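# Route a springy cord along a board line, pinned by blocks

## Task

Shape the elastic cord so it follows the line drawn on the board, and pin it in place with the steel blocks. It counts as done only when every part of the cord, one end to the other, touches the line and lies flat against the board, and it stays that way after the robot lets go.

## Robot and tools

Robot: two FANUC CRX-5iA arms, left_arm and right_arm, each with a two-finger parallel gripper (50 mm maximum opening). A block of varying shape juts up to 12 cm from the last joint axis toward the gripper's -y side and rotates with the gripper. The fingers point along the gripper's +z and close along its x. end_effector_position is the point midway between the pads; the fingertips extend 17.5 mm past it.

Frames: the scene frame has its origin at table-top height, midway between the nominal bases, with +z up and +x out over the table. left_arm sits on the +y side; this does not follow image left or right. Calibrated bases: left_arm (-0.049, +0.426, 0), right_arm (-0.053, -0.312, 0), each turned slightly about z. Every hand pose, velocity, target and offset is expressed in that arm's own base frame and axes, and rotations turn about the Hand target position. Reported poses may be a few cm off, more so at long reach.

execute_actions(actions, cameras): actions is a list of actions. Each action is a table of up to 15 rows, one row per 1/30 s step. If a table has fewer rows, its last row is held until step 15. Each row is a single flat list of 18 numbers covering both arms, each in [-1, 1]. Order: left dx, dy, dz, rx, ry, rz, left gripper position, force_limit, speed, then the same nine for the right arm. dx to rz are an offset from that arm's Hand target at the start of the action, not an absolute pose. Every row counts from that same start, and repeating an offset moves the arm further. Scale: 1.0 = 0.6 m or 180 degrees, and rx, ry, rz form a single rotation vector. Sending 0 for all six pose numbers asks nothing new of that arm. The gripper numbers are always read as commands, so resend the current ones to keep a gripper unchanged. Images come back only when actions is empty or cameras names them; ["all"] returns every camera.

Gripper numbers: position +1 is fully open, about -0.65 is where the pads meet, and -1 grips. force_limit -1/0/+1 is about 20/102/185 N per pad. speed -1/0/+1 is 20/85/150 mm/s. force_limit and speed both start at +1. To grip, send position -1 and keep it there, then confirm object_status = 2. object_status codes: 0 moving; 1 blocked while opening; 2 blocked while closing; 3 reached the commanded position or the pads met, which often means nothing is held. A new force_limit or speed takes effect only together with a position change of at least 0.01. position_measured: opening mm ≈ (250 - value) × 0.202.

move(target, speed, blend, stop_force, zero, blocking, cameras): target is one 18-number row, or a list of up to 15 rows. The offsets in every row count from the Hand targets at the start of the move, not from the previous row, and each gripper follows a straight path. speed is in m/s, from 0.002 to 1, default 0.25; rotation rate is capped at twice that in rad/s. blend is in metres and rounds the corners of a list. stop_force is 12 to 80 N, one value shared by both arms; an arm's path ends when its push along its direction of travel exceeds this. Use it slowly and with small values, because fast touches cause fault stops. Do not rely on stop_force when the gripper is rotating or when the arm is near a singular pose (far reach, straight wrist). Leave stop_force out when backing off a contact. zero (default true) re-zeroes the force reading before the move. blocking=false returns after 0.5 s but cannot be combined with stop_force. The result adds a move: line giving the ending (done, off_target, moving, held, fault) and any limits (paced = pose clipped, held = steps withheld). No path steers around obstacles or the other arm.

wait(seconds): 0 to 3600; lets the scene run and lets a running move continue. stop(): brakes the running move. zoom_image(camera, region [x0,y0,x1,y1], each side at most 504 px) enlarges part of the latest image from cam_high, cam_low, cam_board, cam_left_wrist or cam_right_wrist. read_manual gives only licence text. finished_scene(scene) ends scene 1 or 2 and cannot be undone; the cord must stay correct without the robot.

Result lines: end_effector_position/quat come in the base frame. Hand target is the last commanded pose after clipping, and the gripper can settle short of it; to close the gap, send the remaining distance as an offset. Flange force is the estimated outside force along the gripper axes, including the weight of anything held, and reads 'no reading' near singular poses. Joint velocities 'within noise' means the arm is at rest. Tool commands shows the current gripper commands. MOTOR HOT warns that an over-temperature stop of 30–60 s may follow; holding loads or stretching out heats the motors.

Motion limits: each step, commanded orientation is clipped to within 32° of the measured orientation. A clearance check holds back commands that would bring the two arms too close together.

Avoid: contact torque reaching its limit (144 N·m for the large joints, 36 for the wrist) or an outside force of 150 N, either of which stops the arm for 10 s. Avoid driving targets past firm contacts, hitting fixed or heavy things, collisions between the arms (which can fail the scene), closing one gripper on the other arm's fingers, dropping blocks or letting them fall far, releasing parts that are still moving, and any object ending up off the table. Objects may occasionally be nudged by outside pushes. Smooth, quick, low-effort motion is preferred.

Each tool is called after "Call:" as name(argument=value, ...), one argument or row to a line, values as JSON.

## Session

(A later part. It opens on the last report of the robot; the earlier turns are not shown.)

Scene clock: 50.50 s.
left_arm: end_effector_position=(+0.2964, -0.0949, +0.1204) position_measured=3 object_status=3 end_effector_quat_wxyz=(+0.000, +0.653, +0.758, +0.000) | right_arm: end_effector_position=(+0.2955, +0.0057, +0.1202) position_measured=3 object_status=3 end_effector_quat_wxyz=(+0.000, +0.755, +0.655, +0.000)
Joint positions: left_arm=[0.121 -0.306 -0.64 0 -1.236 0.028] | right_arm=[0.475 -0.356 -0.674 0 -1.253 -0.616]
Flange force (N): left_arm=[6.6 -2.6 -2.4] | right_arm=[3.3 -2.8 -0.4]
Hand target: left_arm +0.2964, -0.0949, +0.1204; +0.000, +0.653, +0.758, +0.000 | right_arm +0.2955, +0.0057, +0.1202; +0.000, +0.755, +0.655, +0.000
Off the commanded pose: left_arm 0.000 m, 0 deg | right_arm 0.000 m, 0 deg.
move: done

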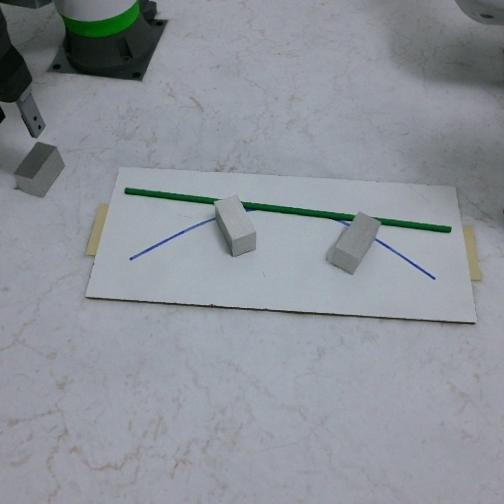

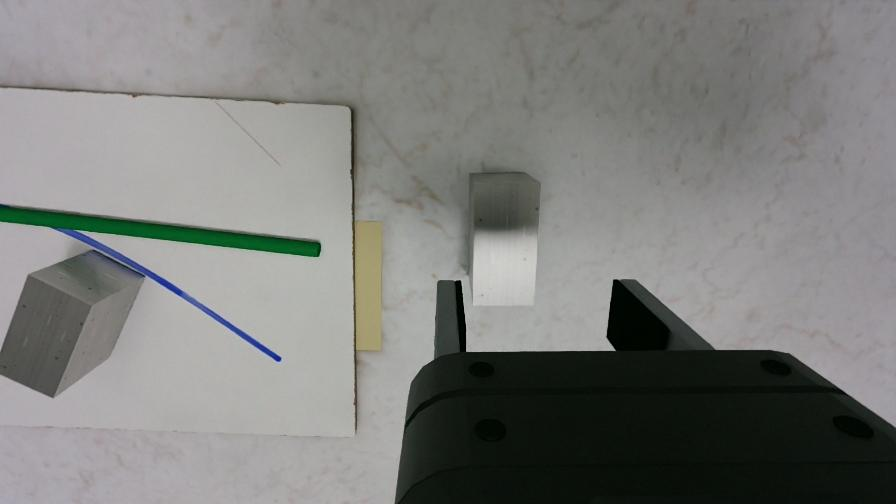

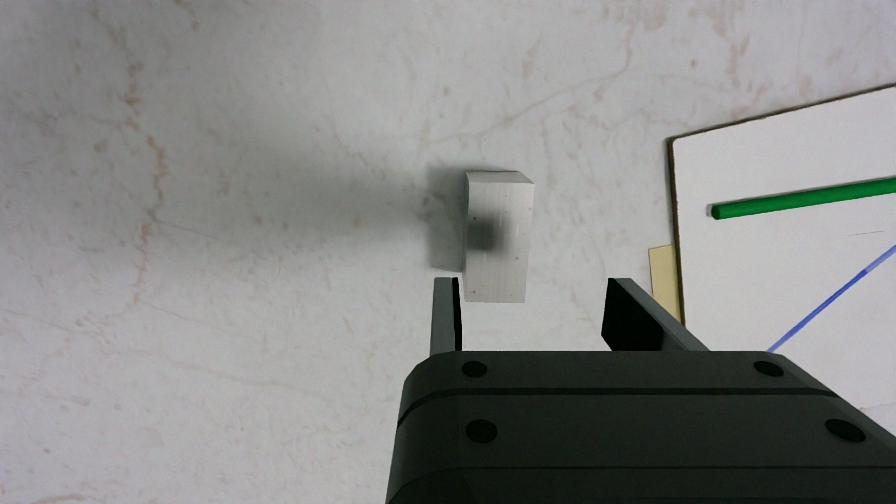

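Call:
move(
  target=[
    [0,0,-0.1457,0,0,0,1,-0.9,-0.7,0,0,-0.1453,0,0,0,1,-0.9,-0.7],
    [0,0,-0.1457,0,0,0,-1,-0.9,-0.7,0,0,-0.1453,0,0,0,-1,-0.9,-0.7],
    [0,0,0,0,0,0,-1,-0.9,-0.7,0,0,0,0,0,0,-1,-0.9,-0.7],
  ],
  speed=[0.12,0.12,0.2],
)

Call:
move(
  target=[
    [-0.0225,-0.1995,0,0,0,0.4633,-1,-0.9,-0.7,-0.0462,0.2378,0,0,0,-0.4433,-1,-0.9,-0.7],
    [-0.0225,-0.1995,-0.131,0,0,0.4633,-1,-0.9,-0.7,-0.0462,0.2378,-0.131,0,0,-0.4433,-1,-0.9,-0.7],
  ],
  cameras=["cam_board"],
)

Call:
move(
  target=[
    [0.0827,0.0087,0,0,0,-0.0944,-1,-0.9,-0.7,0.1013,0.0113,0,0,0,0.1111,-1,-0.9,-0.7],
    [0.1237,-0.0023,0,0,0,-0.1684,-1,-0.9,-0.7,0.155,0.0348,0,0,0,0.2057,-1,-0.9,-0.7],
  ],
  speed=0.06,
  blend=[0.005,0],
  cameras=["cam_high","cam_board","cam_left_wrist","cam_right_wrist"],
)

Call:
zoom_image(
  camera="cam_board",
  region=[90, 160, 290, 300],
)

Call:
zoom_image(
  camera="cam_board",
  region=[270, 160, 470, 300],
)

Scene clock: 55.07 s.
left_arm: end_effector_position=(+0.2963, -0.0949, +0.1204) position_measured=103 object_status=2 end_effector_quat_wxyz=(+0.000, +0.653, +0.758, +0.000) | right_arm: end_effector_position=(+0.2955, +0.0057, +0.1202) position_measured=102 object_status=2 end_effector_quat_wxyz=(+0.000, +0.755, +0.655, +0.000)
Joint positions: left_arm=[0.121 -0.306 -0.64 0 -1.236 0.028] | right_arm=[0.475 -0.356 -0.674 0 -1.253 -0.616]
Flange force (N): left_arm=[7.0 -2.4 3.8] | right_arm=[4.3 -3.1 3.8]
Hand target: left_arm +0.2964, -0.0949, +0.1204; +0.000, +0.653, +0.758, +0.000 | right_arm +0.2955, +0.0057, +0.1202; +0.000, +0.755, +0.655, +0.000
Off the commanded pose: left_arm 0.000 m, 0 deg | right_arm 0.000 m, 0 deg.
move: done

Scene clock: 59.00 s.
left_arm: end_effector_position=(+0.2829, -0.2146, +0.0418) position_measured=103 object_status=2 end_effector_quat_wxyz=(+0.000, -0.017, +1.000, +0.000) | right_arm: end_effector_position=(+0.2678, +0.1484, +0.0416) position_measured=102 object_status=2 end_effector_quat_wxyz=(+0.000, +1.000, +0.019, +0.000)
Joint positions: left_arm=[-0.275 -0.068 -0.653 0 -0.986 1.879] | right_arm=[0.944 -0.212 -0.775 0 -1.007 -2.478]
Flange force (N): left_arm=[0.2 5.4 2.9] | right_arm=[-5.1 -1.0 3.8]
Hand target: left_arm +0.2829, -0.2146, +0.0418; +0.000, -0.017, +1.000, +0.000 | right_arm +0.2678, +0.1484, +0.0416; +0.000, +1.000, +0.018, +0.000
Off the commanded pose: left_arm 0.000 m, 0 deg | right_arm 0.000 m, 0 deg.
move: done

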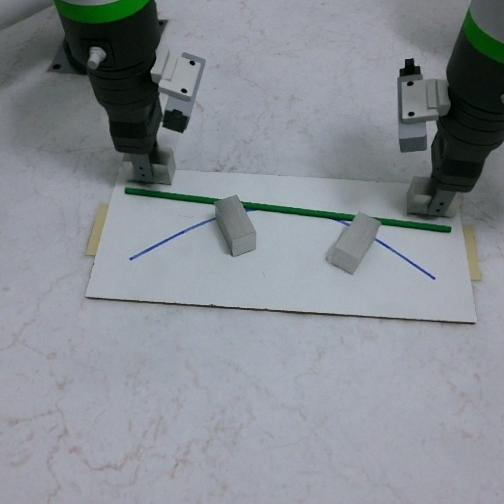

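Scene clock: 64.70 s.
left_arm: end_effector_position=(+0.3571, -0.2160, +0.0418) position_measured=103 object_status=2 end_effector_quat_wxyz=(+0.000, +0.245, +0.969, +0.000) | right_arm: end_effector_position=(+0.3608, +0.1693, +0.0416) position_measured=102 object_status=2 end_effector_quat_wxyz=(+0.000, +0.942, +0.335, +0.000)
Joint positions: left_arm=[-0.228 0.092 -0.491 -0.001 -0.988 1.303] | right_arm=[0.771 0.046 -0.541 0 -0.983 -1.658]
Flange force (N): left_arm=[3.0 3.4 2.8] | right_arm=[-2.4 -4.1 3.6]
Hand target: left_arm +0.3571, -0.2160, +0.0418; +0.000, +0.245, +0.969, +0.000 | right_arm +0.3608, +0.1693, +0.0416; +0.000, +0.942, +0.335, +0.000
Off the commanded pose: left_arm 0.000 m, 0 deg | right_arm 0.000 m, 0 deg.
move: done

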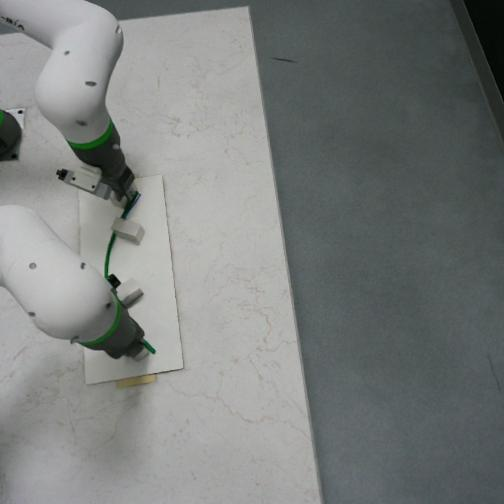

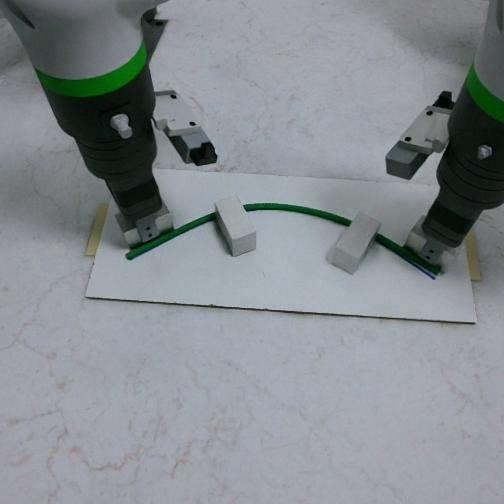

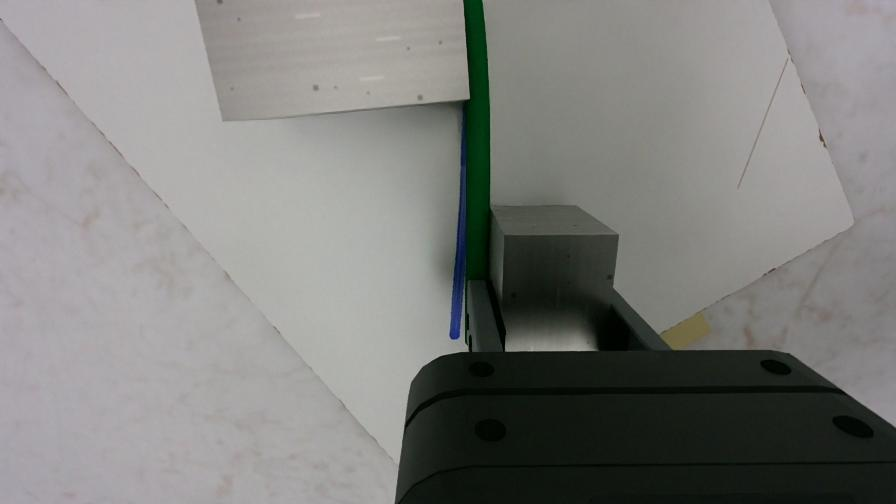

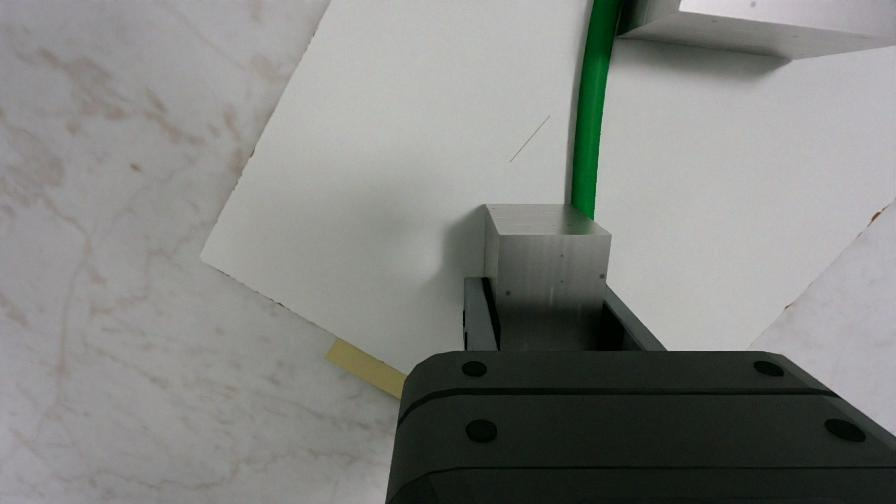

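Scaled by 2.520.

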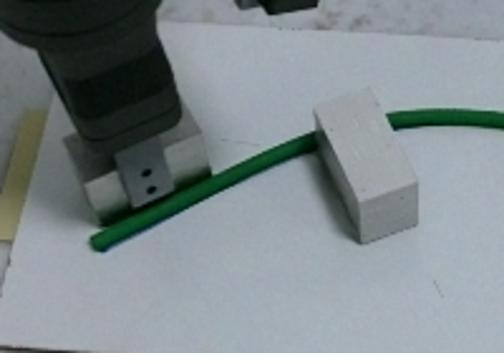

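Scaled by 2.520.

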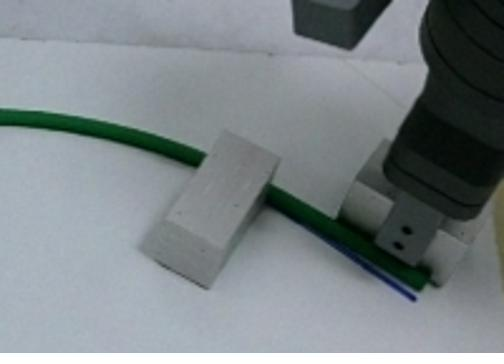

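Call:
move(
  target=[0.0108,-0.005,0,0,0,-0.0167,-1,-0.9,-0.7,0.0017,0.0014,0,0,0,0.008,-1,-0.9,-0.7],
  speed=0.03,
  cameras=["cam_board","cam_left_wrist"],
)

Call:
zoom_image(
  camera="cam_board",
  region=[90, 160, 290, 300],
)

Call:
zoom_image(
  camera="cam_board",
  region=[270, 160, 470, 300],
)

Scene clock: 66.50 s.
left_arm: end_effector_position=(+0.3635, -0.2190, +0.0418) position_measured=103 object_status=2 end_effector_quat_wxyz=(+0.000, +0.271, +0.963, +0.000) | right_arm: end_effector_position=(+0.3618, +0.1701, +0.0416) position_measured=102 object_status=2 end_effector_quat_wxyz=(+0.000, +0.938, +0.347, +0.000)
Joint positions: left_arm=[-0.231 0.11 -0.472 -0.001 -0.99 1.254] | right_arm=[0.771 0.05 -0.538 0 -0.984 -1.633]
Flange force (N): left_arm=[4.8 5.4 3.1] | right_arm=[-1.4 -2.6 4.1]
Hand target: left_arm +0.3636, -0.2190, +0.0418; +0.000, +0.271, +0.963, +0.000 | right_arm +0.3618, +0.1701, +0.0416; +0.000, +0.938, +0.347, +0.000
Off the commanded pose: left_arm 0.000 m, 0 deg | right_arm 0.000 m, 0 deg.
move: done

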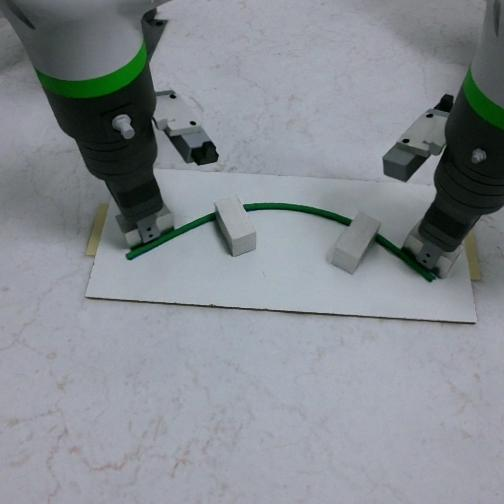

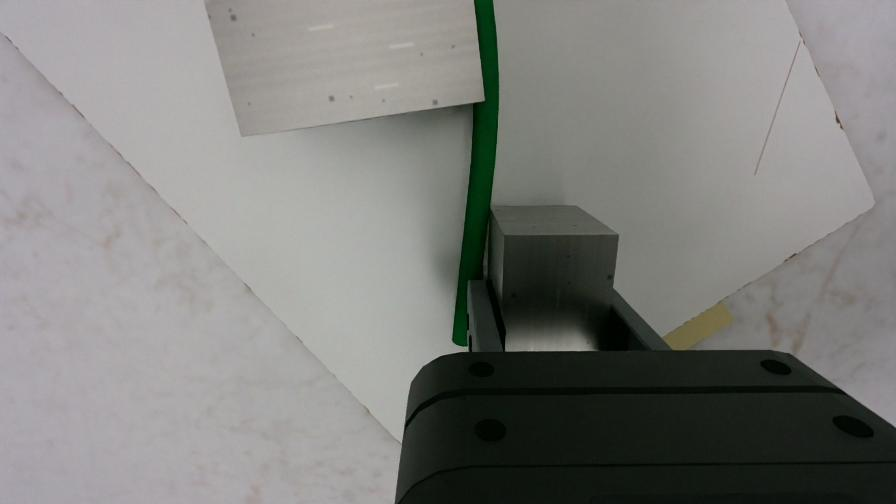

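Scaled by 2.520.

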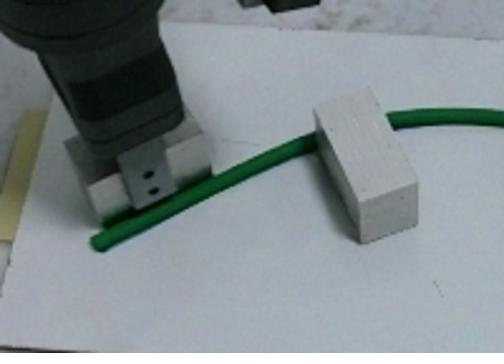

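Scaled by 2.520.

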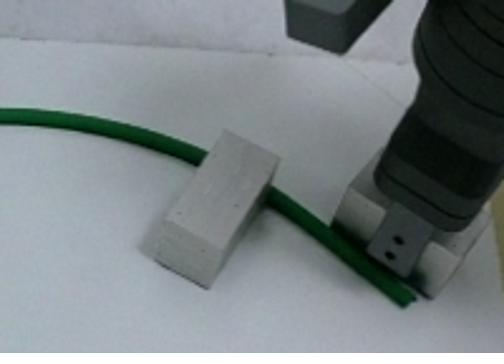

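Call:
move(
  target=[
    [-0.0014,0.0009,0,0,0,0,-1,-0.9,-0.7,0.0009,0.0008,0,0,0,0,-1,-0.9,-0.7],
    [-0.0014,0.0009,-0.006,0,0,0,-1,-0.9,-0.7,0.0009,0.0008,-0.005,0,0,0,-1,-0.9,-0.7],
    [-0.0014,0.0009,-0.006,0,0,0,0.7,-0.9,-1,0.0009,0.0008,-0.005,0,0,0,0.7,-0.9,-1],
  ],
  speed=0.02,
)

Call:
move(
  target=[
    [0,0,0.2,0,0,0,0.7,-0.9,-1,0,0,0.2,0,0,0,0.7,-0.9,-1],
    [-0.1,0.07,0.4,0,0,-0.3,0.7,-0.9,-1,-0.15,-0.2,0.4,0,0,0.3,0.7,-0.9,-1],
  ],
  cameras=["all"],
)

Call:
zoom_image(
  camera="cam_board",
  region=[90, 160, 290, 300],
)

Call:
zoom_image(
  camera="cam_board",
  region=[270, 160, 470, 300],
)

Call:
zoom_image(
  camera="cam_left_wrist",
  region=[0, 150, 240, 320],
)

Call:
zoom_image(
  camera="cam_left_wrist",
  region=[240, 130, 480, 300],
)

Call:
zoom_image(
  camera="cam_high",
  region=[80, 170, 190, 390],
)

Scene clock: 69.37 s.
left_arm: end_effector_position=(+0.3627, -0.2185, +0.0382) position_measured=48 object_status=0 end_effector_quat_wxyz=(+0.000, +0.271, +0.963, +0.000) | right_arm: end_effector_position=(+0.3624, +0.1706, +0.0386) position_measured=48 object_status=0 end_effector_quat_wxyz=(+0.000, +0.938, +0.347, +0.000)
Joint positions: left_arm=[-0.231 0.113 -0.478 -0.001 -0.98 1.253] | right_arm=[0.77 0.056 -0.539 0 -0.976 -1.633]
Flange force (N): left_arm=[3.0 3.6 -2.4] | right_arm=[-0.9 -2.7 -1.2]
Hand target: left_arm +0.3627, -0.2185, +0.0382; +0.000, +0.271, +0.963, +0.000 | right_arm +0.3624, +0.1706, +0.0386; +0.000, +0.938, +0.347, +0.000
Off the commanded pose: left_arm 0.000 m, 0 deg | right_arm 0.000 m, 0 deg.
move: done

Scene clock: 72.40 s.
left_arm: end_effector_position=(+0.3027, -0.1765, +0.2782) position_measured=48 object_status=3 end_effector_quat_wxyz=(+0.000, +0.678, +0.735, +0.000) | right_arm: end_effector_position=(+0.2724, +0.0506, +0.2786) position_measured=48 object_status=3 end_effector_quat_wxyz=(+0.000, +0.678, +0.735, +0.000)
Joint positions: left_arm=[-0.148 -0.258 -0.231 0 -1.597 0.228] | right_arm=[0.673 -0.464 -0.367 0 -1.667 -0.593]
Flange force (N): left_arm=[5.8 -0.4 -1.3] | right_arm=[4.0 -1.3 -1.5]
Hand target: left_arm +0.3027, -0.1765, +0.2782; +0.000, +0.678, +0.735, +0.000 | right_arm +0.2724, +0.0506, +0.2786; +0.000, +0.678, +0.735, +0.000
Off the commanded pose: left_arm 0.000 m, 0 deg | right_arm 0.000 m, 0 deg.
move: done

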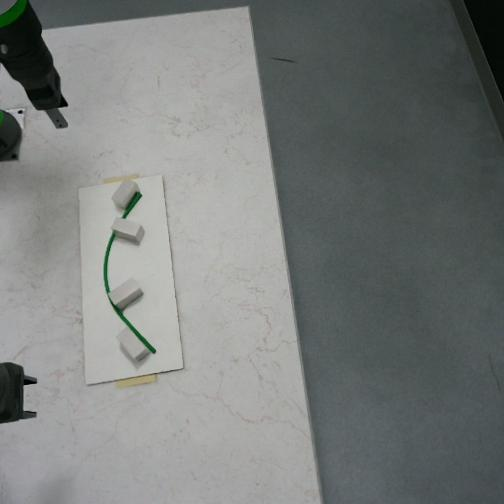

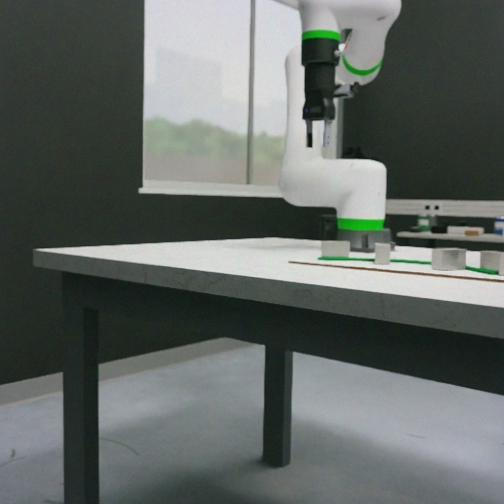

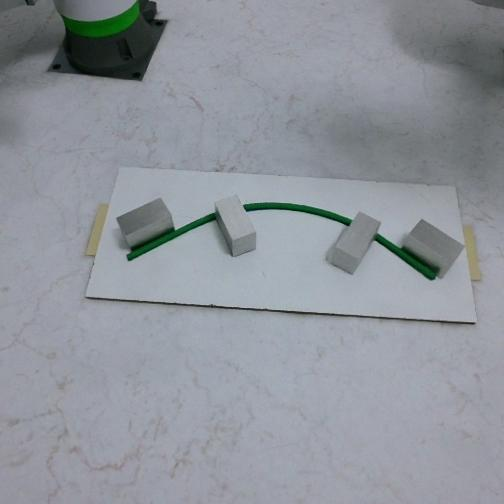

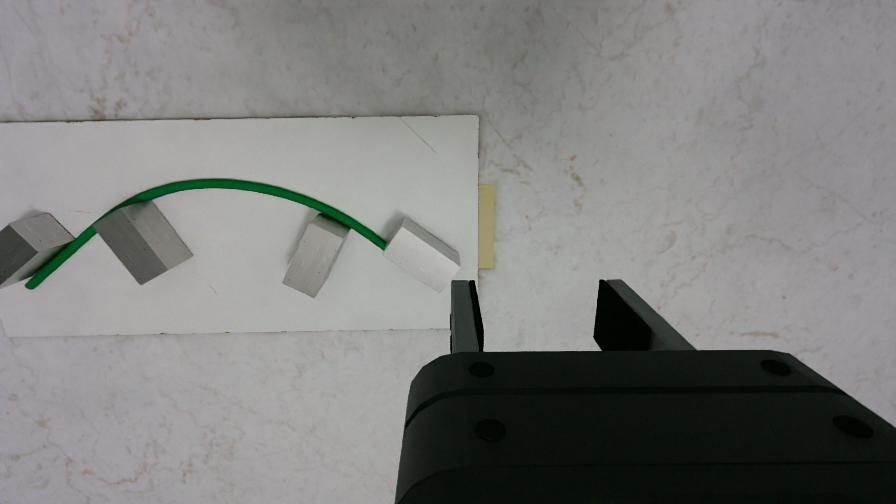

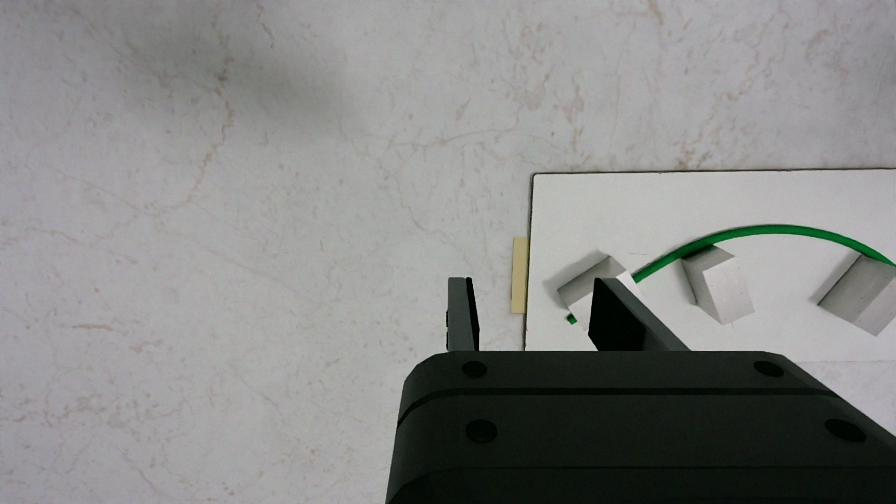

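Scaled by 2.520.

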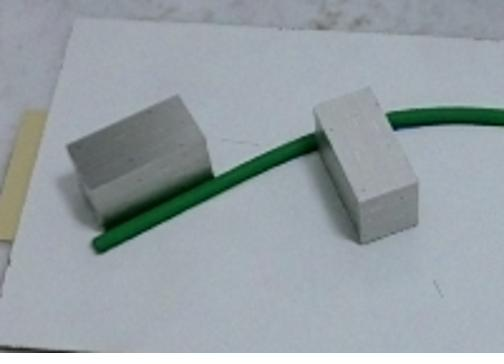

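Scaled by 2.520.

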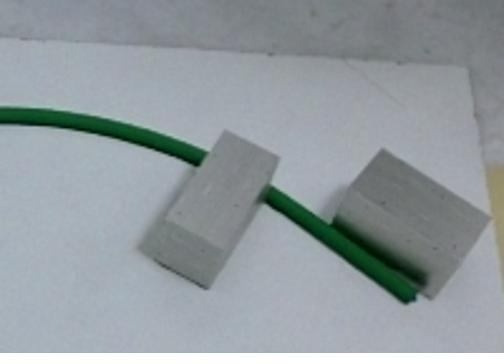

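Scaled by 2.100.

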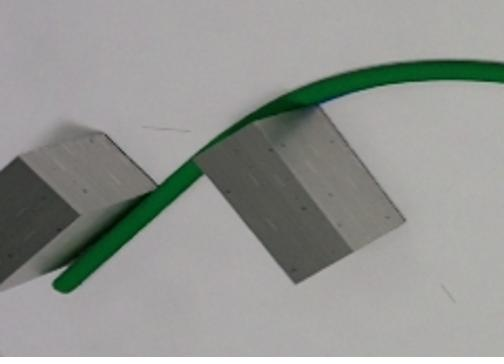

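Scaled by 2.100.

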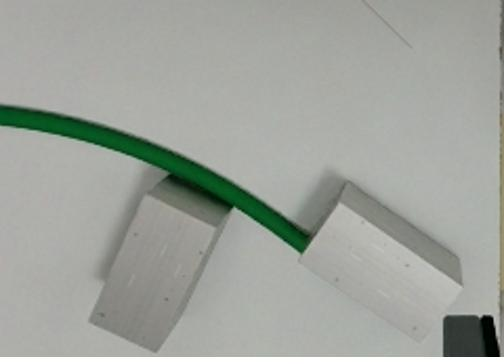

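Scaled by 2.291.

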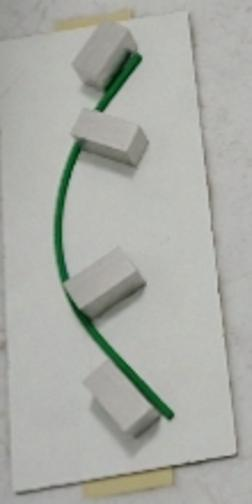

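Line is fully covered.

Call:
finished_scene(
  scene=2,
)

The scene is finished: the task was done.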